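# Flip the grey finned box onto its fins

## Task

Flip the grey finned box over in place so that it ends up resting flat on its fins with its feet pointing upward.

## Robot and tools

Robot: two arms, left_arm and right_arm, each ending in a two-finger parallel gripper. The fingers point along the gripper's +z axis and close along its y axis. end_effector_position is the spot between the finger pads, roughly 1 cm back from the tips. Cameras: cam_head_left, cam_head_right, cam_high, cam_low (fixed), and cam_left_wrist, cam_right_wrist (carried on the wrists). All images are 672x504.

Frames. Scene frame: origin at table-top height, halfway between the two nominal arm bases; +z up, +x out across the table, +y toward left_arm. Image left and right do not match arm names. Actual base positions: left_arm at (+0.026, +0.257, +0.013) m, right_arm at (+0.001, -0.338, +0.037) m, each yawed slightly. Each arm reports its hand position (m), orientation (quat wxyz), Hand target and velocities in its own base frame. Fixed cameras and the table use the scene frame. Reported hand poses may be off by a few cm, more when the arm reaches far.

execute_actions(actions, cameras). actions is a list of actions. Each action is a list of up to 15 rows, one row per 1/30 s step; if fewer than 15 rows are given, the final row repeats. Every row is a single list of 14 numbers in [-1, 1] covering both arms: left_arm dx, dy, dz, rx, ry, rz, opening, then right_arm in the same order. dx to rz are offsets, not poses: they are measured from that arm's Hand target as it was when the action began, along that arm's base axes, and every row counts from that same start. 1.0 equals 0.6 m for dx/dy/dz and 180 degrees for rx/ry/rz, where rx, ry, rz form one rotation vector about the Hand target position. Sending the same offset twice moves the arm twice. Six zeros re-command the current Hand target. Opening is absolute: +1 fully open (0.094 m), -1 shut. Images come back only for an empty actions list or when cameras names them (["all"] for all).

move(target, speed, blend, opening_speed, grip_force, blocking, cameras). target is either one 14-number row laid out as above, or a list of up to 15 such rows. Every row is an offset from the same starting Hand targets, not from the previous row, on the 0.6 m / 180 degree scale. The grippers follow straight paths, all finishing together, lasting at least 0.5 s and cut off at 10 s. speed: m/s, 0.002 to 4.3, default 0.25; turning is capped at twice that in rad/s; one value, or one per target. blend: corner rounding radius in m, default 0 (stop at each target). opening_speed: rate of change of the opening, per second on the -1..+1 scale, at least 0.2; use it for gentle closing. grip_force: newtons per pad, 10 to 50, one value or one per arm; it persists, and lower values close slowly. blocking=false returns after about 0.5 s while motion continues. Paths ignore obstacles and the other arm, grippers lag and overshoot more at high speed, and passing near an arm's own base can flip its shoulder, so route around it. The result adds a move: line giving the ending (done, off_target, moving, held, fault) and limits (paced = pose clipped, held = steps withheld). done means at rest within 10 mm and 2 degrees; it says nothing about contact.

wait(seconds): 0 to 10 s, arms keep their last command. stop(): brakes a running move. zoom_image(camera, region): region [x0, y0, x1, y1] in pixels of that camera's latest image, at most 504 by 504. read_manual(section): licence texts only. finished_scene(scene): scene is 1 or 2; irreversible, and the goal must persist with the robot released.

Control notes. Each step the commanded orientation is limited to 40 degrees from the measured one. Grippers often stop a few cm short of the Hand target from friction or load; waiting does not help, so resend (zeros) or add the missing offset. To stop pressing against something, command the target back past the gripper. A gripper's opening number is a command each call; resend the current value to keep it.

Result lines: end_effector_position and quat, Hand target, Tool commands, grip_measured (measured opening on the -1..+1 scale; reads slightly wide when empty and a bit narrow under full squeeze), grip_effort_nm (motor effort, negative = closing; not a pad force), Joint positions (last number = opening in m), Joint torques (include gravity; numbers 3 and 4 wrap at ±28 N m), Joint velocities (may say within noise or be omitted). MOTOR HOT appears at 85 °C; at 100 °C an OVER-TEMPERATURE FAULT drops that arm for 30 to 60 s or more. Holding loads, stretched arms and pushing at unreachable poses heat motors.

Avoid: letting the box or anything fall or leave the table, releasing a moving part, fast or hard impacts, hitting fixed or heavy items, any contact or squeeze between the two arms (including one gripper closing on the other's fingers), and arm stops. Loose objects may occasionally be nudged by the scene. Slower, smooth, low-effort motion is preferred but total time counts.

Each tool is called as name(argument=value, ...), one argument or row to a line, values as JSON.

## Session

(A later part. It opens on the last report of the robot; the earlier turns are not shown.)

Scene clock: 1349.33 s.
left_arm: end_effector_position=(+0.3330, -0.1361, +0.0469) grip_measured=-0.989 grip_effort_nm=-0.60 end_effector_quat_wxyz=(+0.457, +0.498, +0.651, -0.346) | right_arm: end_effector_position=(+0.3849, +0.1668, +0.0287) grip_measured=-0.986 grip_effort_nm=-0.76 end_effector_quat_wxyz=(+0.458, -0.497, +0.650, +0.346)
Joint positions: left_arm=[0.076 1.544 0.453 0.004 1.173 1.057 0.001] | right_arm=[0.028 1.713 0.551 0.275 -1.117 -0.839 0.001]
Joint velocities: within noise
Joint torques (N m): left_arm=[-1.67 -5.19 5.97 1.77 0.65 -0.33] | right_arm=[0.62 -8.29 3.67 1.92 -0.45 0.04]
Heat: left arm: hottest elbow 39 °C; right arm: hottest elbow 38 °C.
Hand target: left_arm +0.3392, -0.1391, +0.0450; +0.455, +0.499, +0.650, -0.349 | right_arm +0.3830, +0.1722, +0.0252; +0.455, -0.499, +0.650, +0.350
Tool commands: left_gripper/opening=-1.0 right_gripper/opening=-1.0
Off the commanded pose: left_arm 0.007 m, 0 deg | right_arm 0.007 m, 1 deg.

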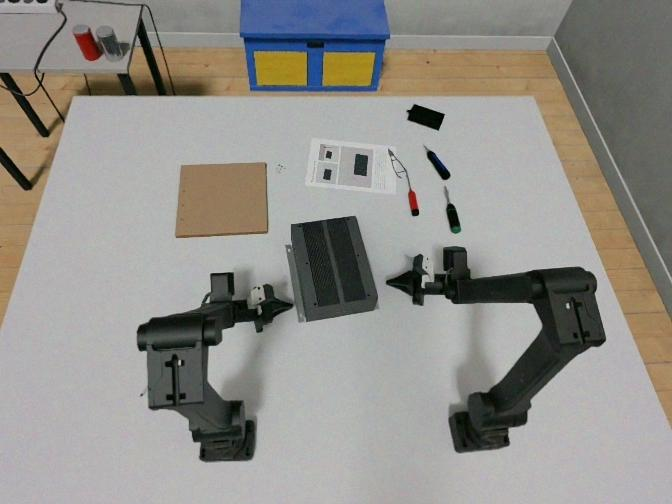

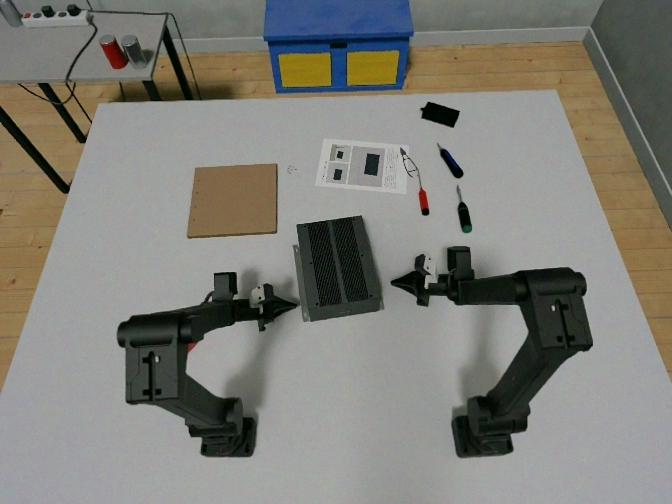

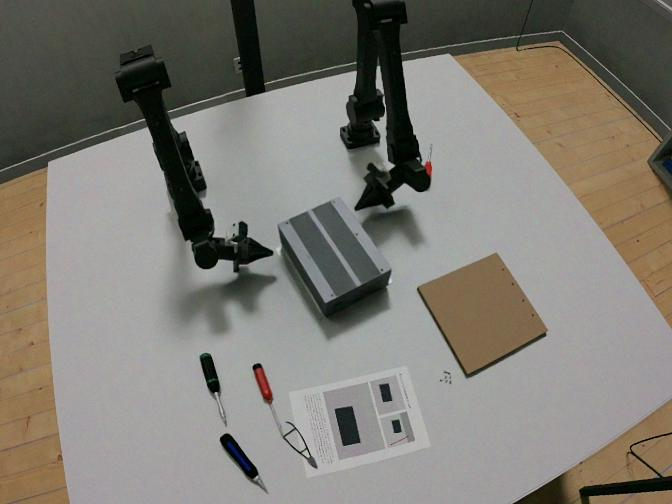

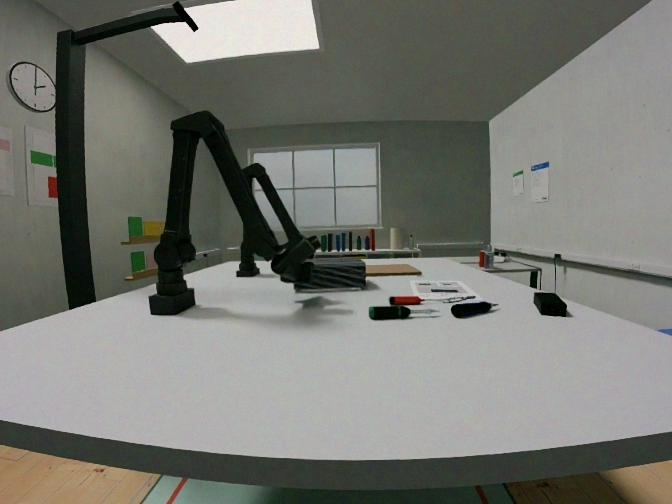

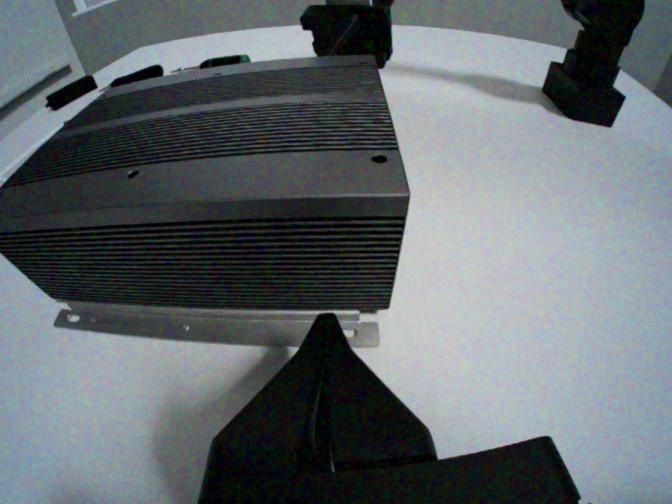

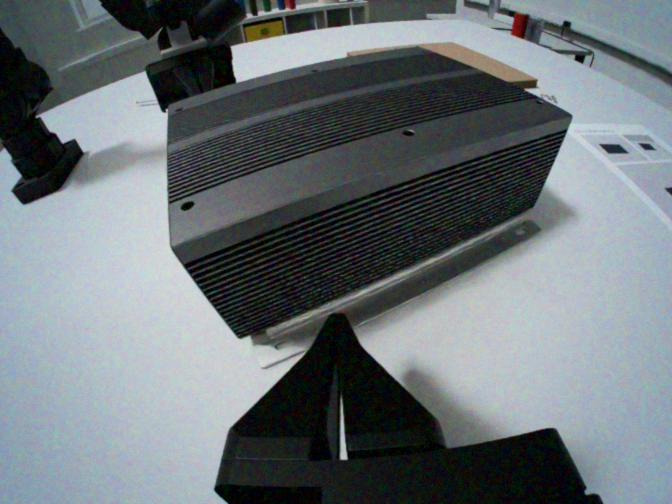

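move(
  target=[0.0115,0.002,-0.015,0,0,0,-1,-0.0233,0,-0.0245,0,0,0.0556,-1],
  speed=0.08,
  cameras=["cam_left_wrist","cam_right_wrist"],
)

Scene clock: 1428.77 s.
left_arm: end_effector_position=(+0.3357, -0.1359, +0.0364) grip_measured=-0.989 grip_effort_nm=-0.60 end_effector_quat_wxyz=(+0.453, +0.496, +0.653, -0.350) | right_arm: end_effector_position=(+0.3590, +0.1720, +0.0092) grip_measured=-0.986 grip_effort_nm=-0.76 end_effector_quat_wxyz=(+0.418, -0.550, +0.608, +0.390)
Joint positions: left_arm=[0.076 1.591 0.461 0.031 1.173 1.057 0.001] | right_arm=[0.028 1.775 0.632 -0.131 -1.201 -1.238 0.001]
Joint torques (N m): left_arm=[-1.49 -5.48 6.31 1.81 0.7 -0.29] | right_arm=[-1.08 -8.7 5.3 0.69 -0.89 -0.18]
Heat: left arm: hottest elbow 38 °C; right arm: hottest elbow 36 °C.
Hand target: left_arm +0.3460, -0.1379, +0.0360; +0.455, +0.499, +0.650, -0.349 | right_arm +0.3690, +0.1722, +0.0105; +0.423, -0.554, +0.603, +0.388
Off the commanded pose: left_arm 0.011 m, 1 deg | right_arm 0.010 m, 1 deg.
move: off_target (left_arm)
Images, in order (width x height): cam_left_wrist 672x504, cam_right_wrist 672x504.

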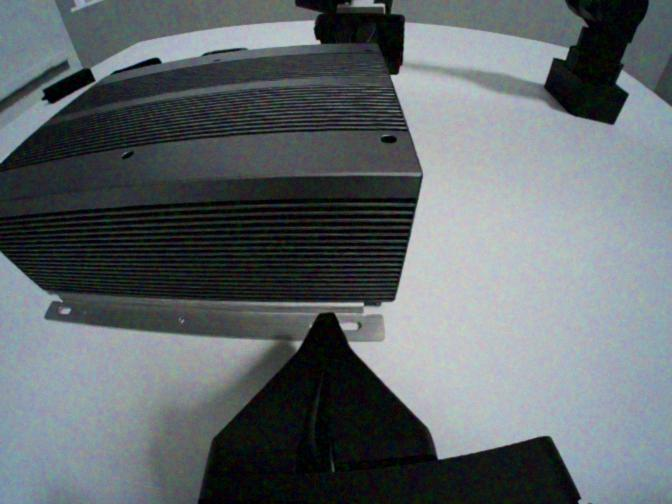

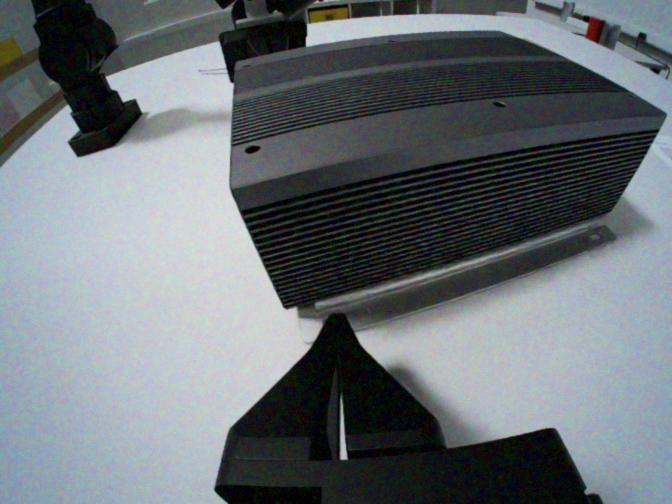

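move(
  target=[0.007,-0.036,0,0,0,0,-1,0.0083,0.0567,0,0,0,0,-1],
  speed=0.06,
  cameras=["cam_left_wrist","cam_right_wrist","cam_high"],
)

Scene clock: 1444.27 s.
left_arm: end_effector_position=(+0.3472, -0.1562, +0.0403) grip_measured=-0.989 grip_effort_nm=-0.60 end_effector_quat_wxyz=(+0.459, +0.500, +0.648, -0.345) | right_arm: end_effector_position=(+0.3728, +0.2009, +0.0130) grip_measured=-0.986 grip_effort_nm=-0.76 end_effector_quat_wxyz=(+0.424, -0.551, +0.606, +0.387)
Joint positions: left_arm=[0.007 1.602 0.461 0.194 1.139 0.914 0.001] | right_arm=[0.107 1.785 0.632 0.085 -1.172 -1.031 0.001]
Joint torques (N m): left_arm=[-1.67 -5.71 5.2 2.07 0.48 -0.32] | right_arm=[0.03 -9 4.26 1.65 -0.51 0.03]
Heat: left arm: hottest elbow 38 °C; right arm: hottest elbow 36 °C.
Hand target: left_arm +0.3503, -0.1595, +0.0360; +0.455, +0.499, +0.650, -0.349 | right_arm +0.3740, +0.2061, +0.0105; +0.423, -0.553, +0.604, +0.388
Off the commanded pose: left_arm 0.006 m, 1 deg | right_arm 0.006 m, 0 deg.
move: done
Images, in order (width x height): cam_high 672x504, cam_left_wrist 672x504, cam_right_wrist 672x504.

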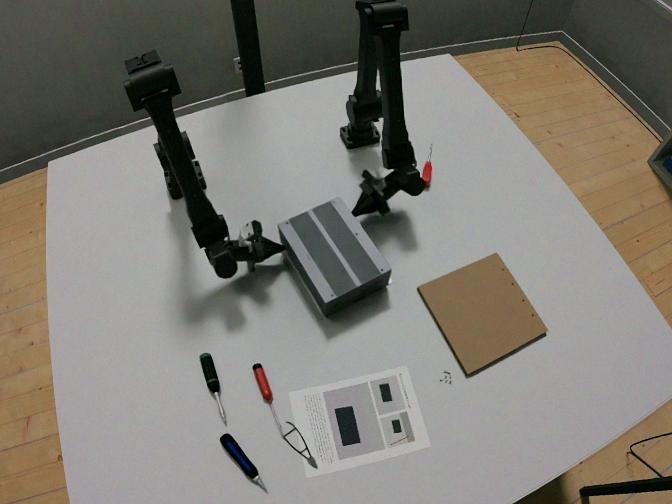

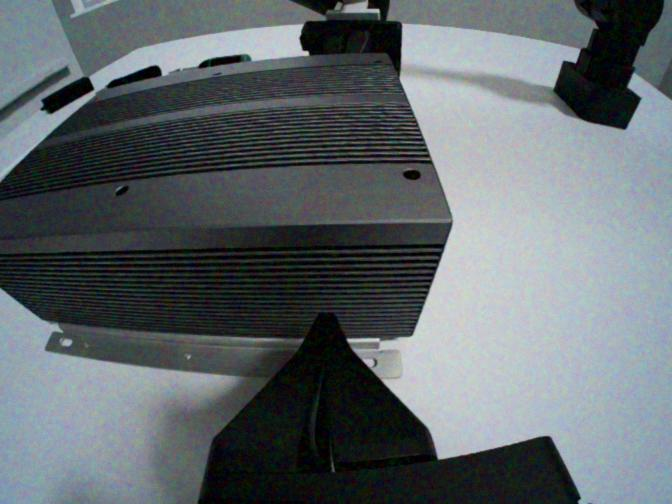

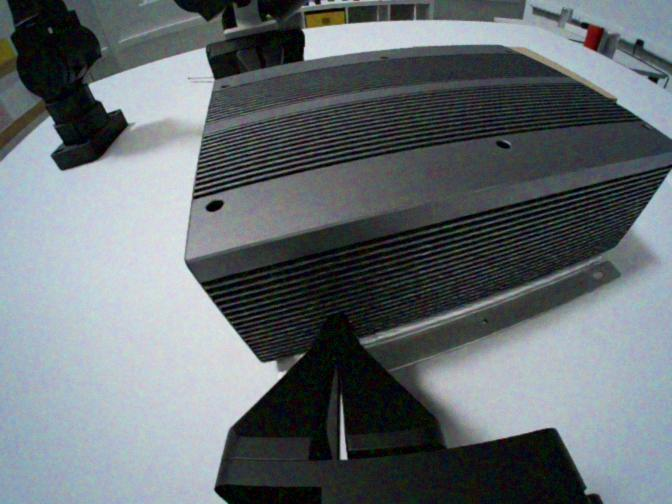

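move(
  target=[0.005,-0.0275,0,0,0,0,-1,-0.003,0.0275,0,0,0,0,-1],
  speed=0.03,
  cameras=["cam_left_wrist","cam_right_wrist"],
)

Scene clock: 1453.43 s.
left_arm: end_effector_position=(+0.3546, -0.1634, +0.0391) grip_measured=-0.989 grip_effort_nm=-0.59 end_effector_quat_wxyz=(+0.460, +0.491, +0.657, -0.340) | right_arm: end_effector_position=(+0.3791, +0.2073, +0.0144) grip_measured=-0.986 grip_effort_nm=-0.76 end_effector_quat_wxyz=(+0.431, -0.544, +0.612, +0.378)
Joint positions: left_arm=[-0.022 1.615 0.458 0.284 1.102 0.822 0.001] | right_arm=[0.126 1.786 0.623 0.186 -1.144 -0.938 0.001]
Joint torques (N m): left_arm=[-3.66 -6.01 5 2.52 0.64 -0.33] | right_arm=[2.43 -8.53 3.73 1.81 -0.61 0.07]
Heat: left arm: hottest elbow 38 °C; right arm: hottest elbow 36 °C.
Hand target: left_arm +0.3533, -0.1760, +0.0360; +0.455, +0.498, +0.650, -0.349 | right_arm +0.3721, +0.2226, +0.0104; +0.423, -0.553, +0.604, +0.388
Off the commanded pose: left_arm 0.013 m, 2 deg | right_arm 0.017 m, 2 deg.
move: off_target (left_arm, right_arm)
Images, in order (width x height): cam_left_wrist 672x504, cam_right_wrist 672x504.

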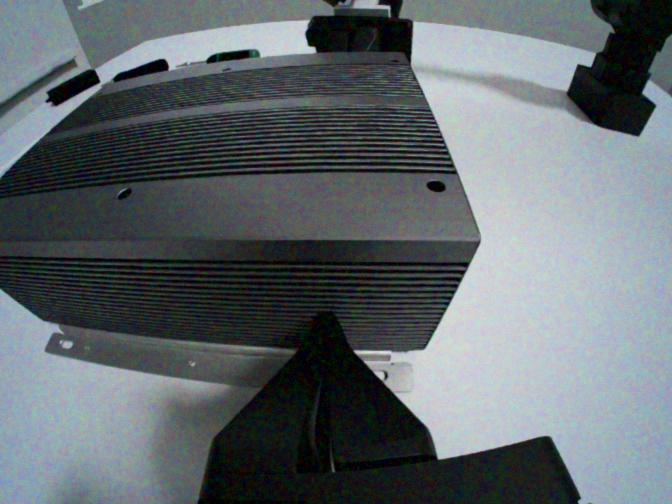

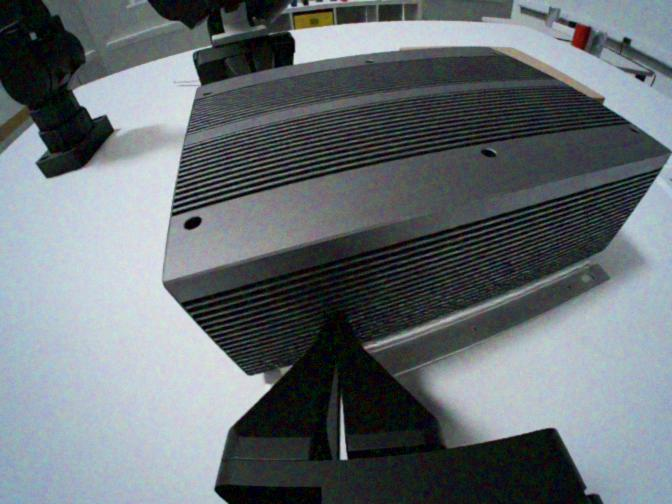

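move(
  target=[0.0127,-0.065,0,0,0,0,-1,-0.008,0.0667,0,0,0,0,-1],
  speed=0.03,
  cameras=["cam_left_wrist","cam_right_wrist"],
)

Scene clock: 1469.17 s.
left_arm: end_effector_position=(+0.3652, -0.1688, +0.0399) grip_measured=-0.989 grip_effort_nm=-0.59 end_effector_quat_wxyz=(+0.469, +0.464, +0.678, -0.323) | right_arm: end_effector_position=(+0.3952, +0.2060, +0.0144) grip_measured=-0.986 grip_effort_nm=-0.76 end_effector_quat_wxyz=(+0.447, -0.517, +0.642, +0.347)
Joint positions: left_arm=[-0.053 1.623 0.436 0.446 1.025 0.66 0.001] | right_arm=[0.135 1.786 0.595 0.37 -1.057 -0.77 0.001]
Joint torques (N m): left_arm=[-10.46 -4.66 6.64 2.86 0.57 -0.34] | right_arm=[9.29 -8.29 4.07 2.14 -1.74 0.08]
Heat: left arm: hottest elbow 38 °C; right arm: hottest elbow 36 °C.
Hand target: left_arm +0.3610, -0.2150, +0.0360; +0.455, +0.498, +0.650, -0.349 | right_arm +0.3673, +0.2627, +0.0105; +0.423, -0.554, +0.603, +0.388
Off the commanded pose: left_arm 0.047 m, 6 deg | right_arm 0.063 m, 8 deg.
move: off_target (left_arm, right_arm)
Images, in order (width x height): cam_left_wrist 672x504, cam_right_wrist 672x504.

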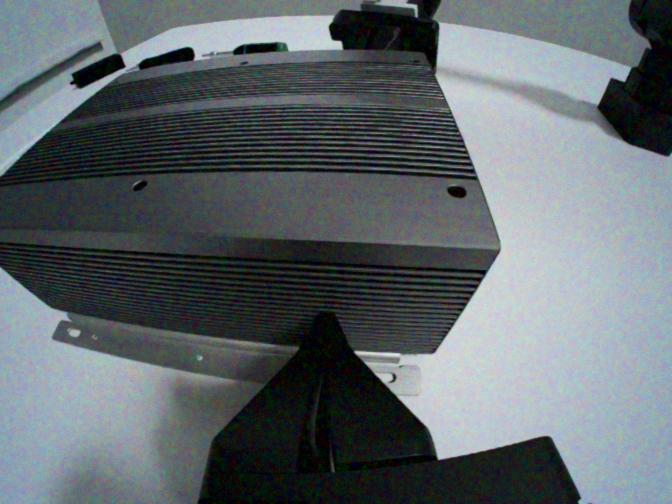

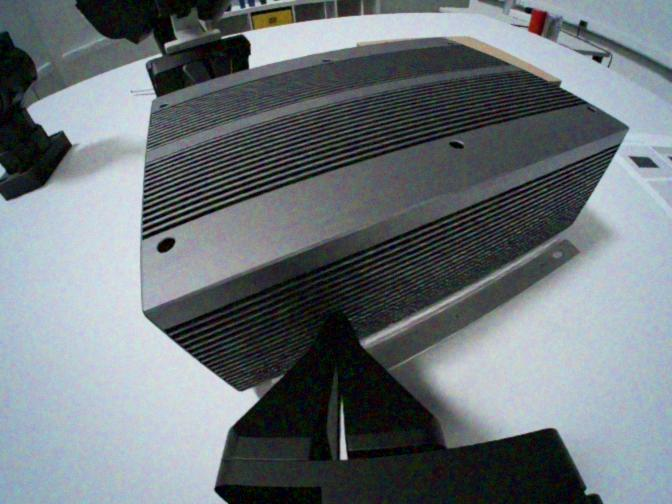

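move(
  target=[
    [0,0.1083,0,0,0,0,-1,0.01,-0.133,0,0,0,0,-1],
    [-0.0333,0.1083,0,0,0,0,-1,-0.004,-0.133,0,0,0,0,-1],
  ],
  speed=0.06,
  cameras=["cam_left_wrist","cam_right_wrist","cam_high"],
)

Scene clock: 1501.53 s.
left_arm: end_effector_position=(+0.3392, -0.1532, +0.0308) grip_measured=-0.989 grip_effort_nm=-0.59 end_effector_quat_wxyz=(+0.446, +0.494, +0.655, -0.358) | right_arm: end_effector_position=(+0.3606, +0.1864, +0.0072) grip_measured=-0.986 grip_effort_nm=-0.76 end_effector_quat_wxyz=(+0.415, -0.552, +0.607, +0.394)
Joint positions: left_arm=[0.018 1.623 0.458 0.146 1.151 0.947 0.001] | right_arm=[0.069 1.786 0.631 -0.052 -1.191 -1.16 0.001]
Joint torques (N m): left_arm=[0.21 -8.35 3.85 1.5 0.76 -0.06] | right_arm=[-1.38 -10.52 3.67 1.03 -0.83 -0.12]
Heat: left arm: hottest elbow 38 °C; right arm: hottest elbow 36 °C.
Hand target: left_arm +0.3409, -0.1500, +0.0360; +0.455, +0.499, +0.650, -0.349 | right_arm +0.3649, +0.1828, +0.0105; +0.423, -0.553, +0.604, +0.388
Off the commanded pose: left_arm 0.006 m, 2 deg | right_arm 0.006 m, 1 deg.
move: done
Images, in order (width x height): cam_high 672x504, cam_left_wrist 672x504, cam_right_wrist 672x504.

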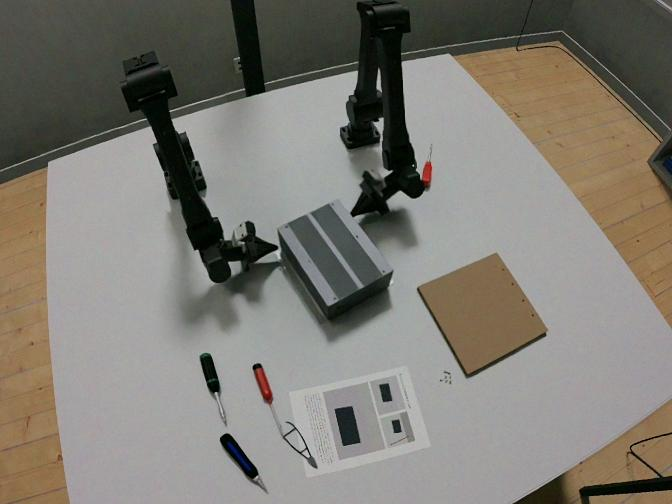

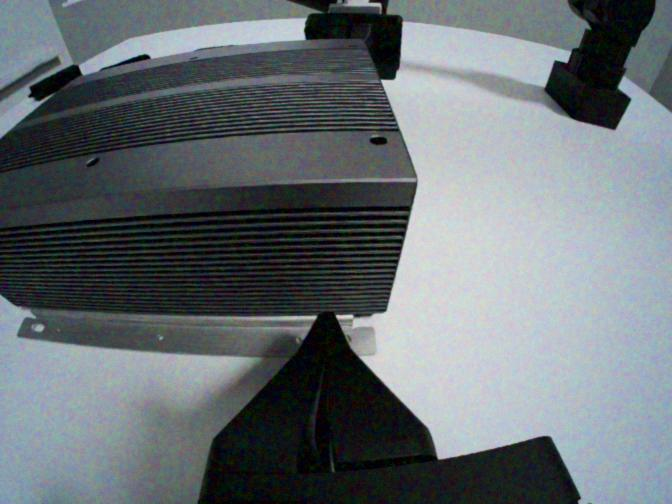

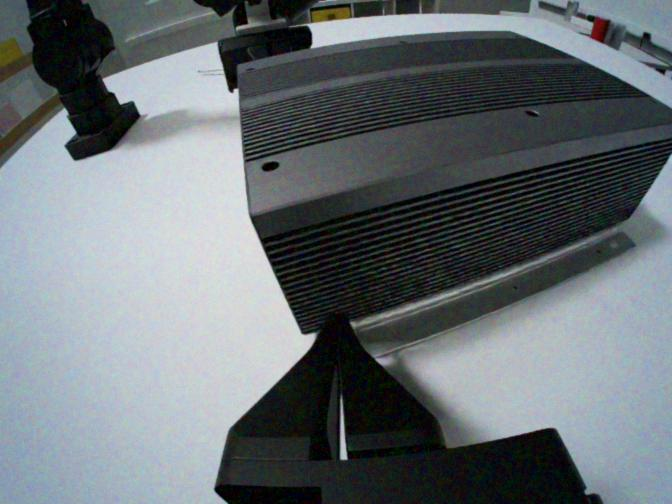

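move(
  target=[
    [0.005,-0.0392,0.0117,0,0,0,-1,0.0118,0.0345,0.01,0,0,0,-1],
    [-0.0418,-0.1178,0.0117,0,0,-0.0455,-1,-0.0483,0.1262,0.01,0,0,0.0494,-1],
  ],
  speed=0.04,
  cameras=["cam_left_wrist","cam_right_wrist","cam_high"],
)

Scene clock: 1517.00 s.
left_arm: end_effector_position=(+0.3423, -0.1736, +0.0392) grip_measured=-0.989 grip_effort_nm=-0.59 end_effector_quat_wxyz=(+0.449, +0.502, +0.654, -0.344) | right_arm: end_effector_position=(+0.3674, +0.2012, +0.0105) grip_measured=-0.986 grip_effort_nm=-0.76 end_effector_quat_wxyz=(-0.415, +0.560, -0.608, -0.380)
Joint positions: left_arm=[-0.054 1.591 0.443 0.257 1.09 0.833 0.001] | right_arm=[0.114 1.772 0.629 0.038 -1.148 -1.069 0.001]
Joint torques (N m): left_arm=[-11.11 -7.82 4.23 1.11 1.84 -0.01] | right_arm=[9.88 -10.17 3.88 0.57 -2.09 -0.12]
Heat: left arm: hottest elbow 37 °C; right arm: hottest elbow 36 °C.
Hand target: left_arm +0.3159, -0.2207, +0.0431; +0.429, +0.544, +0.613, -0.381 | right_arm +0.3361, +0.2586, +0.0166; -0.392, +0.599, -0.559, -0.420
Off the commanded pose: left_arm 0.054 m, 8 deg | right_arm 0.066 m, 9 deg.
move: off_target (left_arm, right_arm)
Images, in order (width x height): cam_high 672x504, cam_left_wrist 672x504, cam_right_wrist 672x504.

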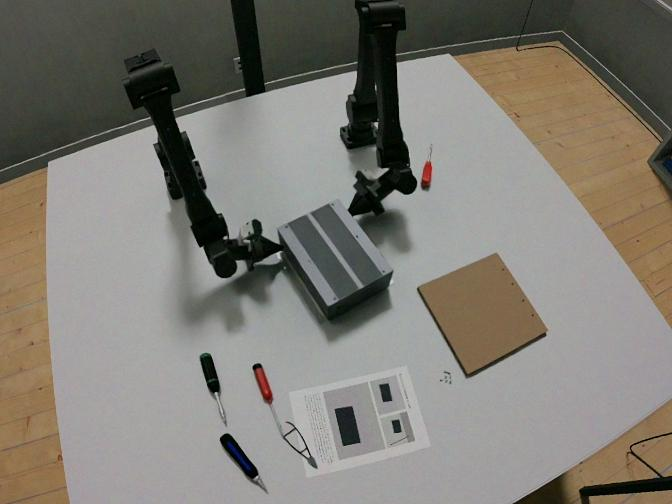

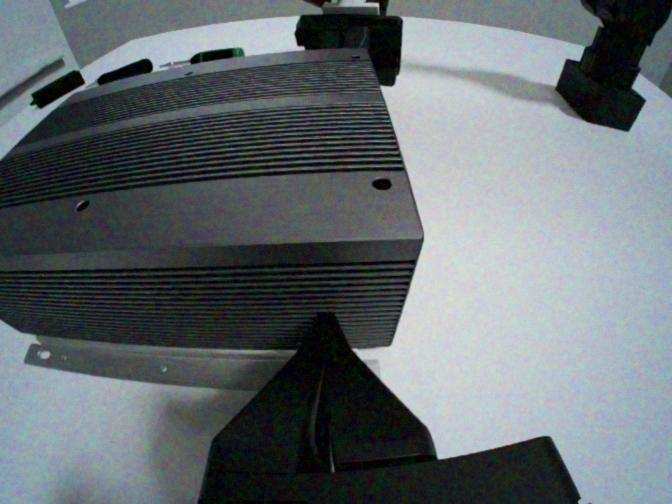

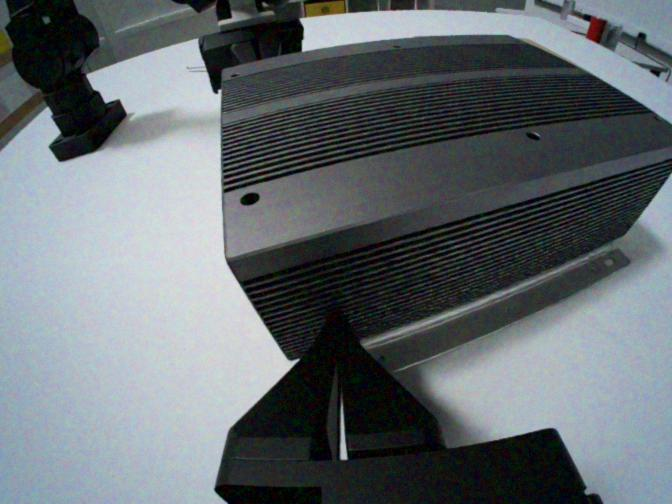

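move(
  target=[0.0083,0.0015,0.0417,0,0,0,-1,0.0083,0.001,0.0417,0,0,0,-1],
  speed=0.02,
  cameras=["cam_left_wrist","cam_right_wrist","cam_high"],
)

Scene clock: 1527.63 s.
left_arm: end_effector_position=(+0.3286, -0.1792, +0.0407) grip_measured=-0.989 grip_effort_nm=-0.59 end_effector_quat_wxyz=(+0.420, +0.503, +0.666, -0.356) | right_arm: end_effector_position=(+0.3623, +0.1983, +0.0116) grip_measured=-0.986 grip_effort_nm=-0.76 end_effector_quat_wxyz=(+0.393, -0.558, +0.625, +0.379)
Joint positions: left_arm=[-0.077 1.544 0.443 0.131 1.072 0.852 0.001] | right_arm=[0.114 1.743 0.634 -0.062 -1.117 -1.093 0.001]
Joint torques (N m): left_arm=[-9.35 -10.11 6.49 1.72 2.6 -0.26] | right_arm=[9.93 -13.74 5.09 0.96 -3.51 0.04]
Heat: left arm: hottest elbow 37 °C; right arm: hottest elbow 36 °C.
Hand target: left_arm +0.3208, -0.2198, +0.0681; +0.429, +0.544, +0.612, -0.381 | right_arm +0.3410, +0.2591, +0.0415; +0.391, -0.599, +0.559, +0.420
Off the commanded pose: left_arm 0.050 m, 8 deg | right_arm 0.071 m, 10 deg.
move: off_target (left_arm, right_arm)
Images, in order (width x height): cam_high 672x504, cam_left_wrist 672x504, cam_right_wrist 672x504.

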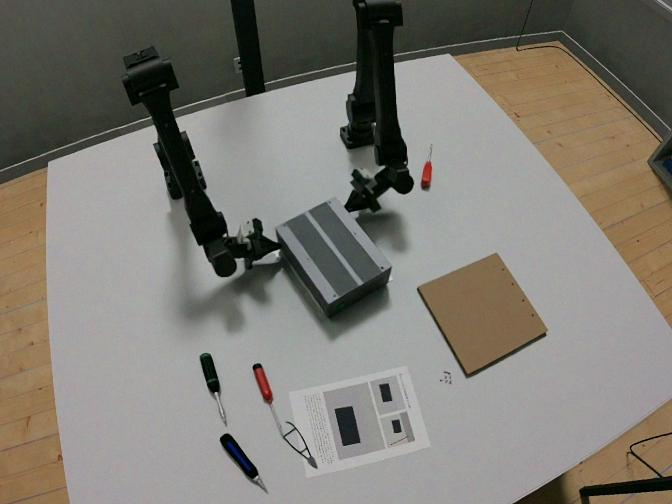

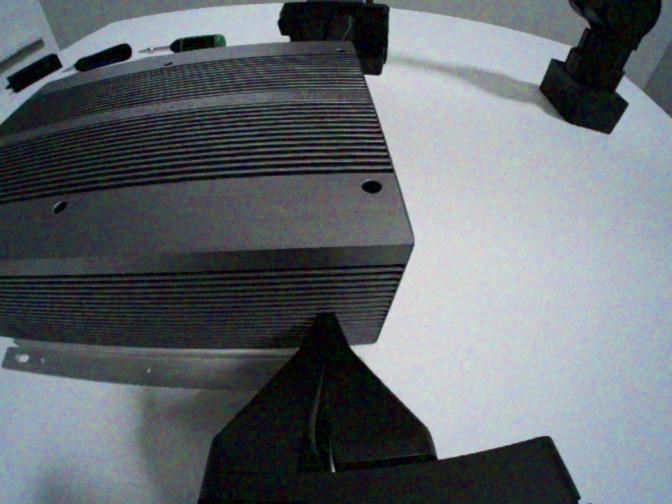

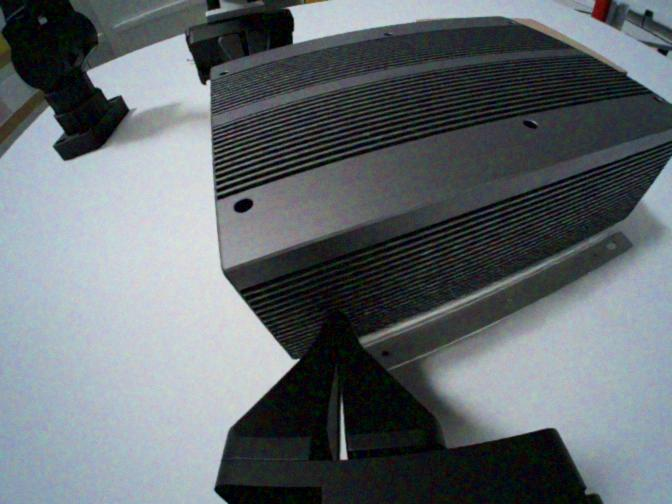

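move(
  target=[0.03,0.0055,0.05,0,0,0,-1,0.0167,0.002,0.05,0,0,0,-1],
  speed=0.02,
  cameras=["cam_left_wrist","cam_right_wrist","cam_low"],
)

Scene clock: 1538.63 s.
left_arm: end_effector_position=(+0.3153, -0.1791, +0.0520) grip_measured=-0.989 grip_effort_nm=-0.59 end_effector_quat_wxyz=(+0.390, +0.492, +0.682, -0.376) | right_arm: end_effector_position=(+0.3514, +0.1994, +0.0227) grip_measured=-0.986 grip_effort_nm=-0.76 end_effector_quat_wxyz=(+0.369, -0.553, +0.637, +0.390)
Joint positions: left_arm=[-0.079 1.472 0.452 -0.04 1.077 0.862 0.001] | right_arm=[0.122 1.689 0.634 -0.176 -1.105 -1.096 0.001]
Joint torques (N m): left_arm=[-7.65 -9.88 11.43 1.92 2.87 -0.05] | right_arm=[9.35 -14.39 8.24 0.84 -4.22 0.07]
Heat: left arm: hottest elbow 38 °C; right arm: hottest wrist yaw 38 °C.
Hand target: left_arm +0.3388, -0.2166, +0.0980; +0.429, +0.544, +0.613, -0.381 | right_arm +0.3510, +0.2604, +0.0716; +0.391, -0.599, +0.559, +0.420
Off the commanded pose: left_arm 0.064 m, 11 deg | right_arm 0.078 m, 11 deg.
move: off_target (left_arm, right_arm)
Images, in order (width x height): cam_low 672x504, cam_left_wrist 672x504, cam_right_wrist 672x504.

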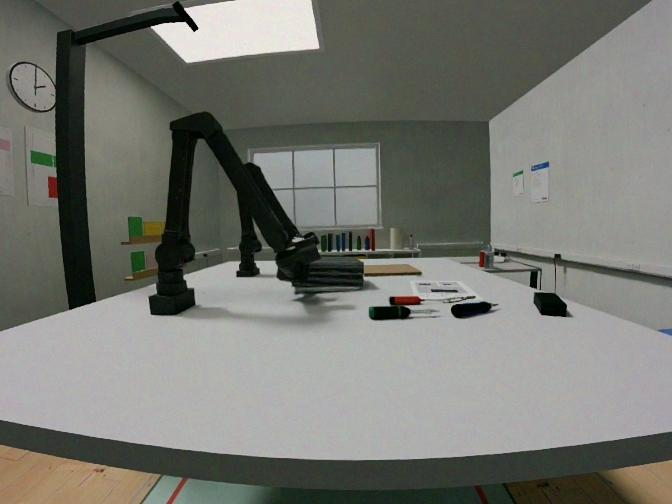

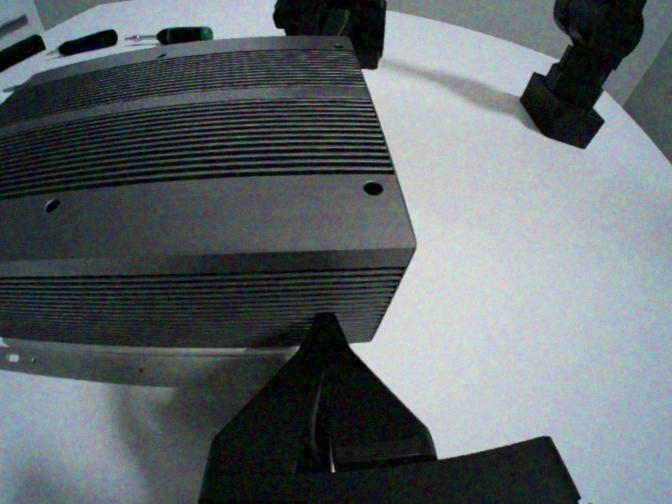

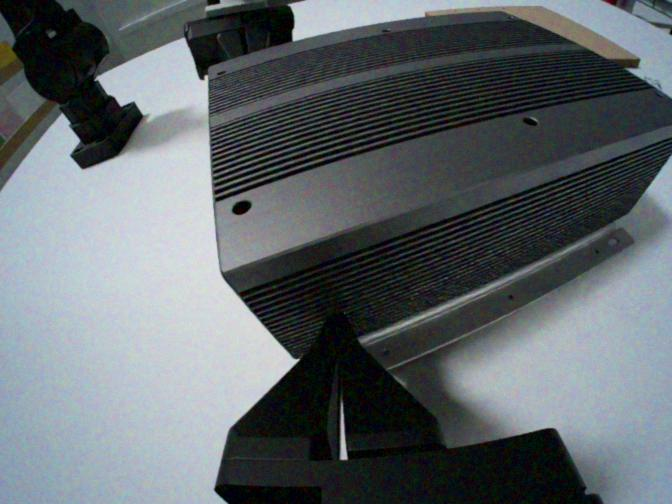

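zoom_image(
  camera="cam_low",
  region=[230, 220, 430, 330],
)

zoom_image(
  camera="cam_left_wrist",
  region=[0, 200, 450, 420],
)

Scaled by 2.520.

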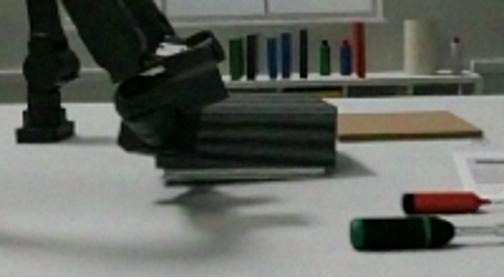

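Scaled by 1.120 from the camera's 672x504 image, which has a finer 960x720 frame.

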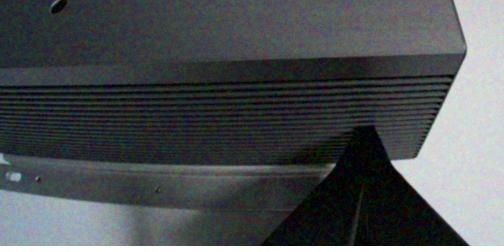

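move(
  target=[0.0,-0.02,0.0667,0,0,-0.0095,-1,0.0,0.0,0.0667,0,0,0,-1],
  speed=0.025,
  cameras=["cam_left_wrist","cam_right_wrist","cam_high","cam_low"],
)

zoom_image(
  camera="cam_low",
  region=[230, 220, 430, 330],
)

Scene clock: 1577.40 s.
left_arm: end_effector_position=(+0.3155, -0.1809, +0.0856) grip_measured=-0.989 grip_effort_nm=-0.59 end_effector_quat_wxyz=(+0.385, +0.493, +0.680, -0.382) | right_arm: end_effector_position=(+0.3527, +0.1985, +0.0551) grip_measured=-0.986 grip_effort_nm=-0.76 end_effector_quat_wxyz=(+0.363, -0.553, +0.642, +0.387)
Joint positions: left_arm=[-0.082 1.364 0.491 -0.207 1.085 0.872 0.001] | right_arm=[0.122 1.59 0.658 -0.312 -1.091 -1.1 0.001]
Joint torques (N m): left_arm=[-10.34 -9.05 13.57 2.13 2.73 -0.12] | right_arm=[9.99 -14.45 9.4 0.83 -4.77 -0.02]
Heat: left arm: hottest wrist yaw 45 °C; right arm: hottest wrist yaw 59 °C.
Hand target: left_arm +0.3389, -0.2285, +0.1381; +0.424, +0.553, +0.604, -0.387 | right_arm +0.3510, +0.2604, +0.1115; +0.391, -0.599, +0.559, +0.420
Off the commanded pose: left_arm 0.075 m, 12 deg | right_arm 0.084 m, 12 deg.
move: off_target (left_arm, right_arm)
Images, in order (width x height): cam_high 672x504, cam_low 672x504, cam_left_wrist 672x504, cam_right_wrist 672x504.

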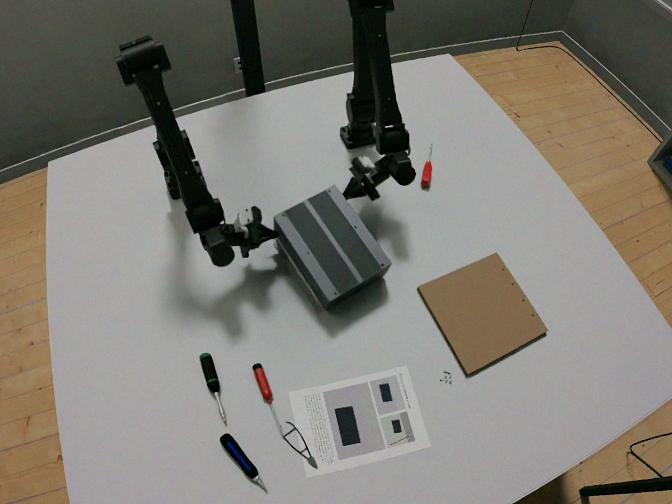

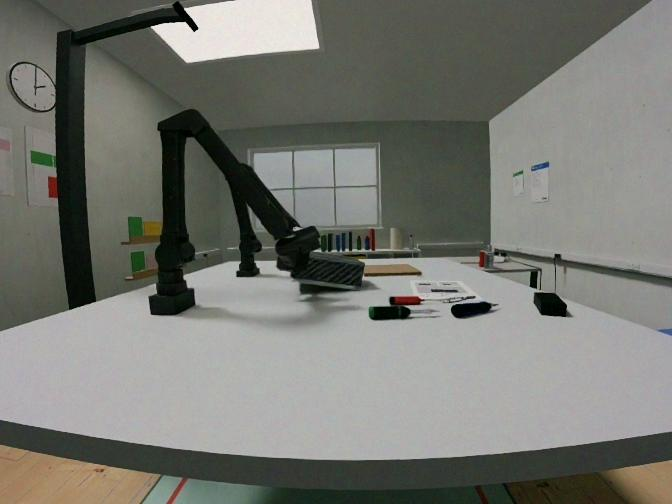

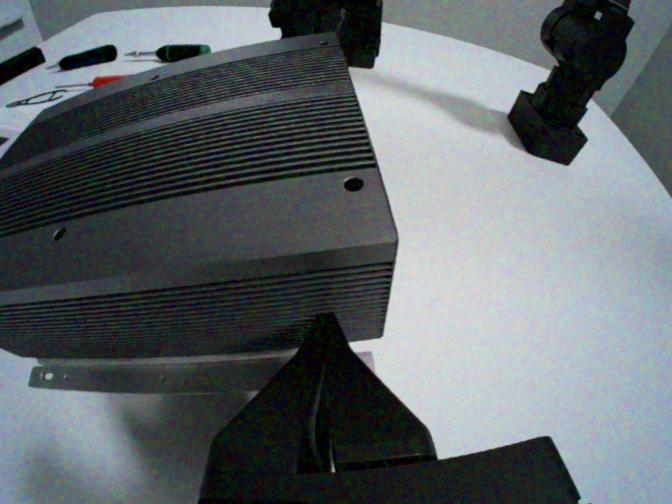

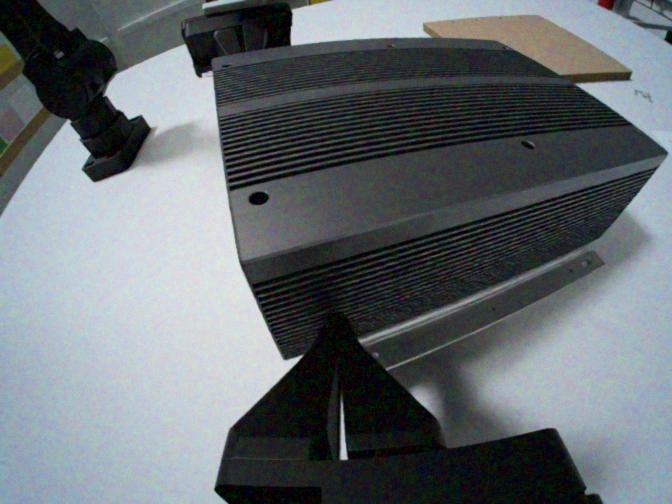

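Scaled by 2.520.

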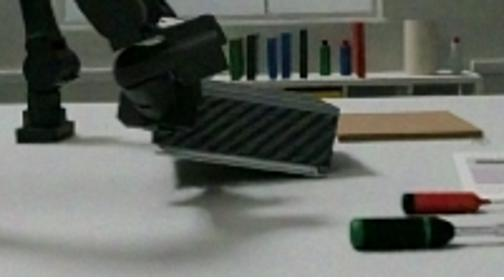

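move(
  target=[0.0167,-0.005,0.1167,0,0,0,-1,0.0167,0.0,0.1167,0,0,0,-1],
  speed=0.05,
  cameras=["cam_left_wrist","cam_right_wrist","cam_low"],
)

Scene clock: 1588.13 s.
left_arm: end_effector_position=(+0.3279, -0.1814, +0.1452) grip_measured=-0.989 grip_effort_nm=-0.59 end_effector_quat_wxyz=(+0.380, +0.493, +0.683, -0.381) | right_arm: end_effector_position=(+0.3637, +0.1974, +0.1145) grip_measured=-0.986 grip_effort_nm=-0.76 end_effector_quat_wxyz=(+0.355, -0.551, +0.648, +0.388)
Joint positions: left_arm=[-0.083 1.238 0.603 -0.458 1.078 0.878 0.001] | right_arm=[0.117 1.469 0.751 -0.555 -1.085 -1.11 0.001]
Joint torques (N m): left_arm=[-9.7 -8 15.87 2.33 3.05 -0.16] | right_arm=[9.11 -14.33 11.74 0.53 -5.23 -0.1]
Heat: left arm: hottest wrist yaw 46 °C; right arm: hottest wrist yaw 67 °C.
Hand target: left_arm +0.3489, -0.2316, +0.2082; +0.424, +0.553, +0.604, -0.387 | right_arm +0.3610, +0.2604, +0.1816; +0.391, -0.599, +0.559, +0.420
Off the commanded pose: left_arm 0.083 m, 12 deg | right_arm 0.092 m, 13 deg.
move: off_target (left_arm, right_arm)
Images, in order (width x height): cam_low 672x504, cam_left_wrist 672x504, cam_right_wrist 672x504.

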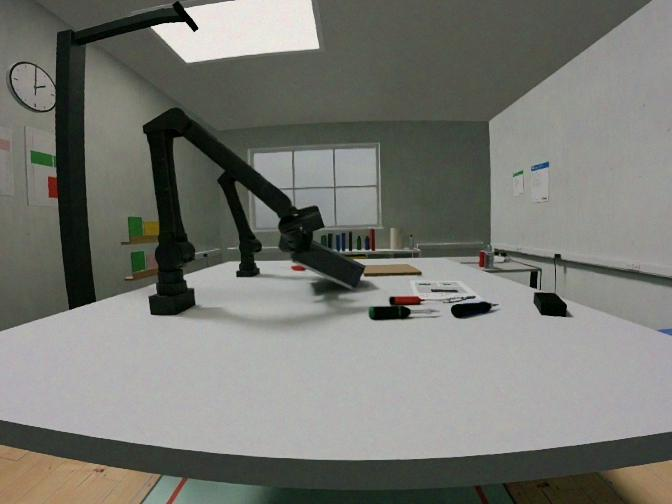

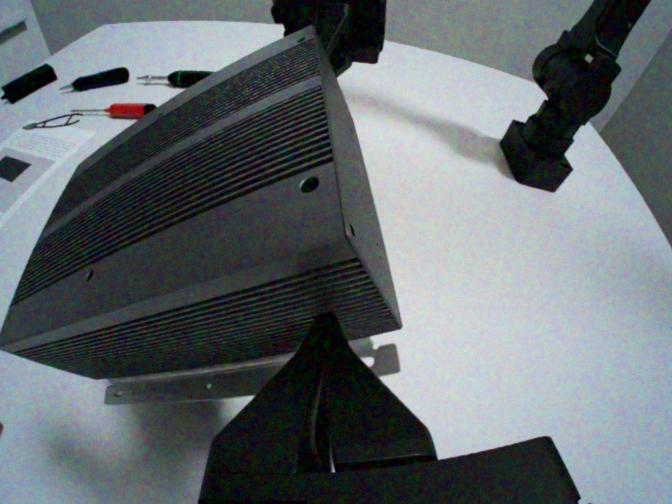

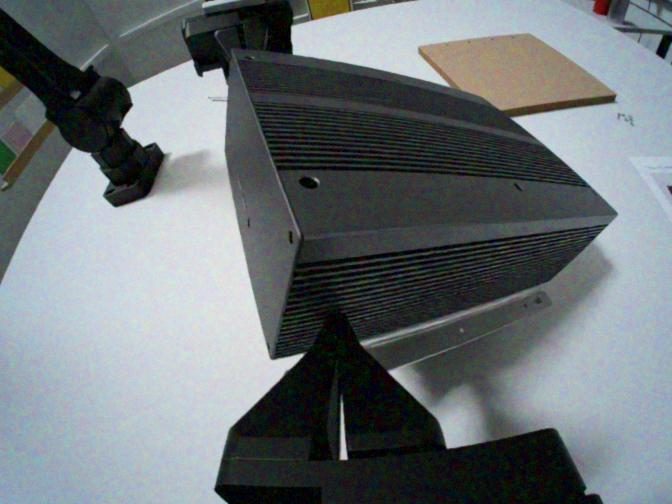

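move(
  target=[-0.0167,-0.005,0.105,0,0,0,-1,-0.0167,0.0,0.105,0,0,0,-1],
  speed=0.06,
  cameras=["cam_left_wrist","cam_right_wrist","cam_low"],
)

Scene clock: 1597.53 s.
left_arm: end_effector_position=(+0.3305, -0.1805, +0.2054) grip_measured=-0.989 grip_effort_nm=-0.59 end_effector_quat_wxyz=(+0.387, +0.496, +0.683, -0.371) | right_arm: end_effector_position=(+0.3567, +0.1961, +0.1735) grip_measured=-0.986 grip_effort_nm=-0.76 end_effector_quat_wxyz=(+0.356, -0.551, +0.647, +0.389)
Joint positions: left_arm=[-0.083 1.125 0.701 -0.645 1.063 0.874 0.001] | right_arm=[0.116 1.343 0.813 -0.746 -1.088 -1.116 0.001]
Joint torques (N m): left_arm=[-10.46 -6.89 16.54 2.33 3.39 -0.24] | right_arm=[9.17 -12.63 13.42 0.75 -5.05 0]
Heat: left arm: hottest wrist yaw 49 °C; right arm: hottest wrist yaw 75 °C.
Hand target: left_arm +0.3389, -0.2346, +0.2711; +0.424, +0.553, +0.604, -0.387 | right_arm +0.3510, +0.2603, +0.2446; +0.391, -0.599, +0.559, +0.420
Off the commanded pose: left_arm 0.086 m, 12 deg | right_arm 0.096 m, 13 deg.
move: off_target (left_arm, right_arm)
Images, in order (width x height): cam_low 672x504, cam_left_wrist 672x504, cam_right_wrist 672x504.

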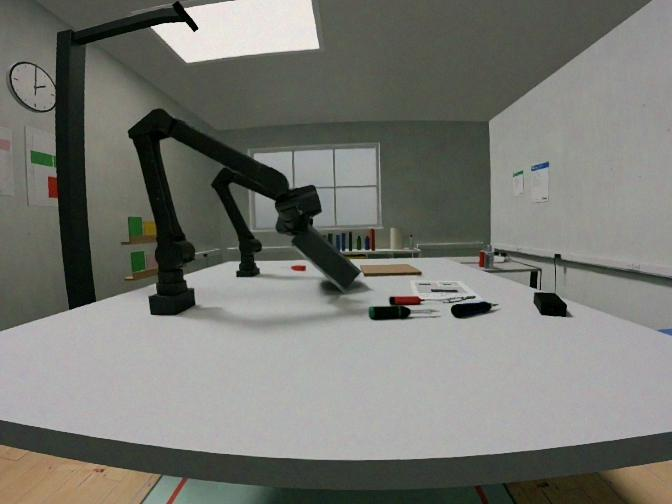

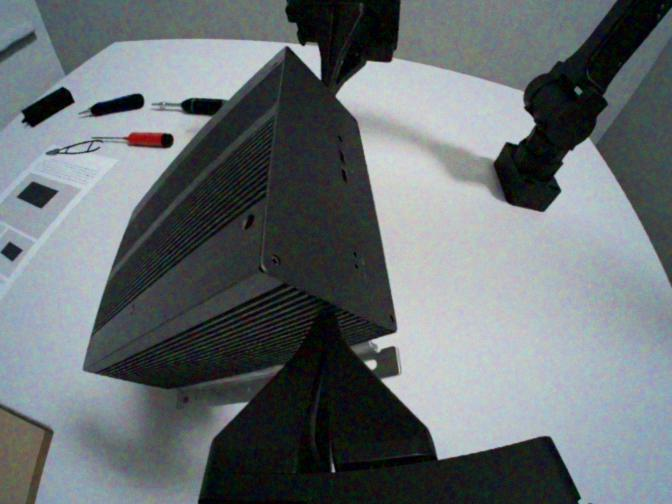

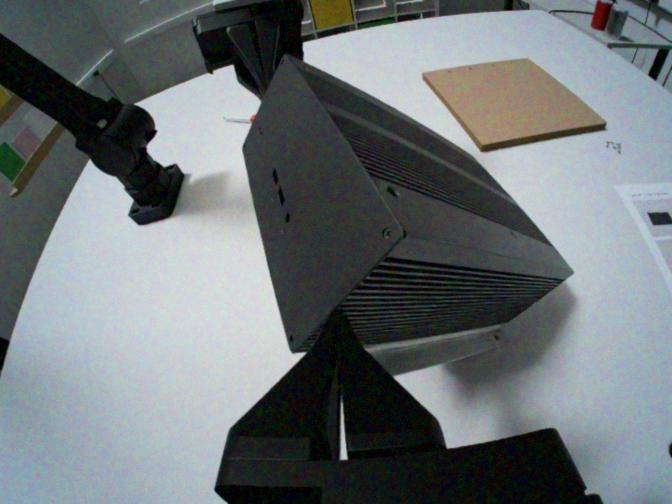

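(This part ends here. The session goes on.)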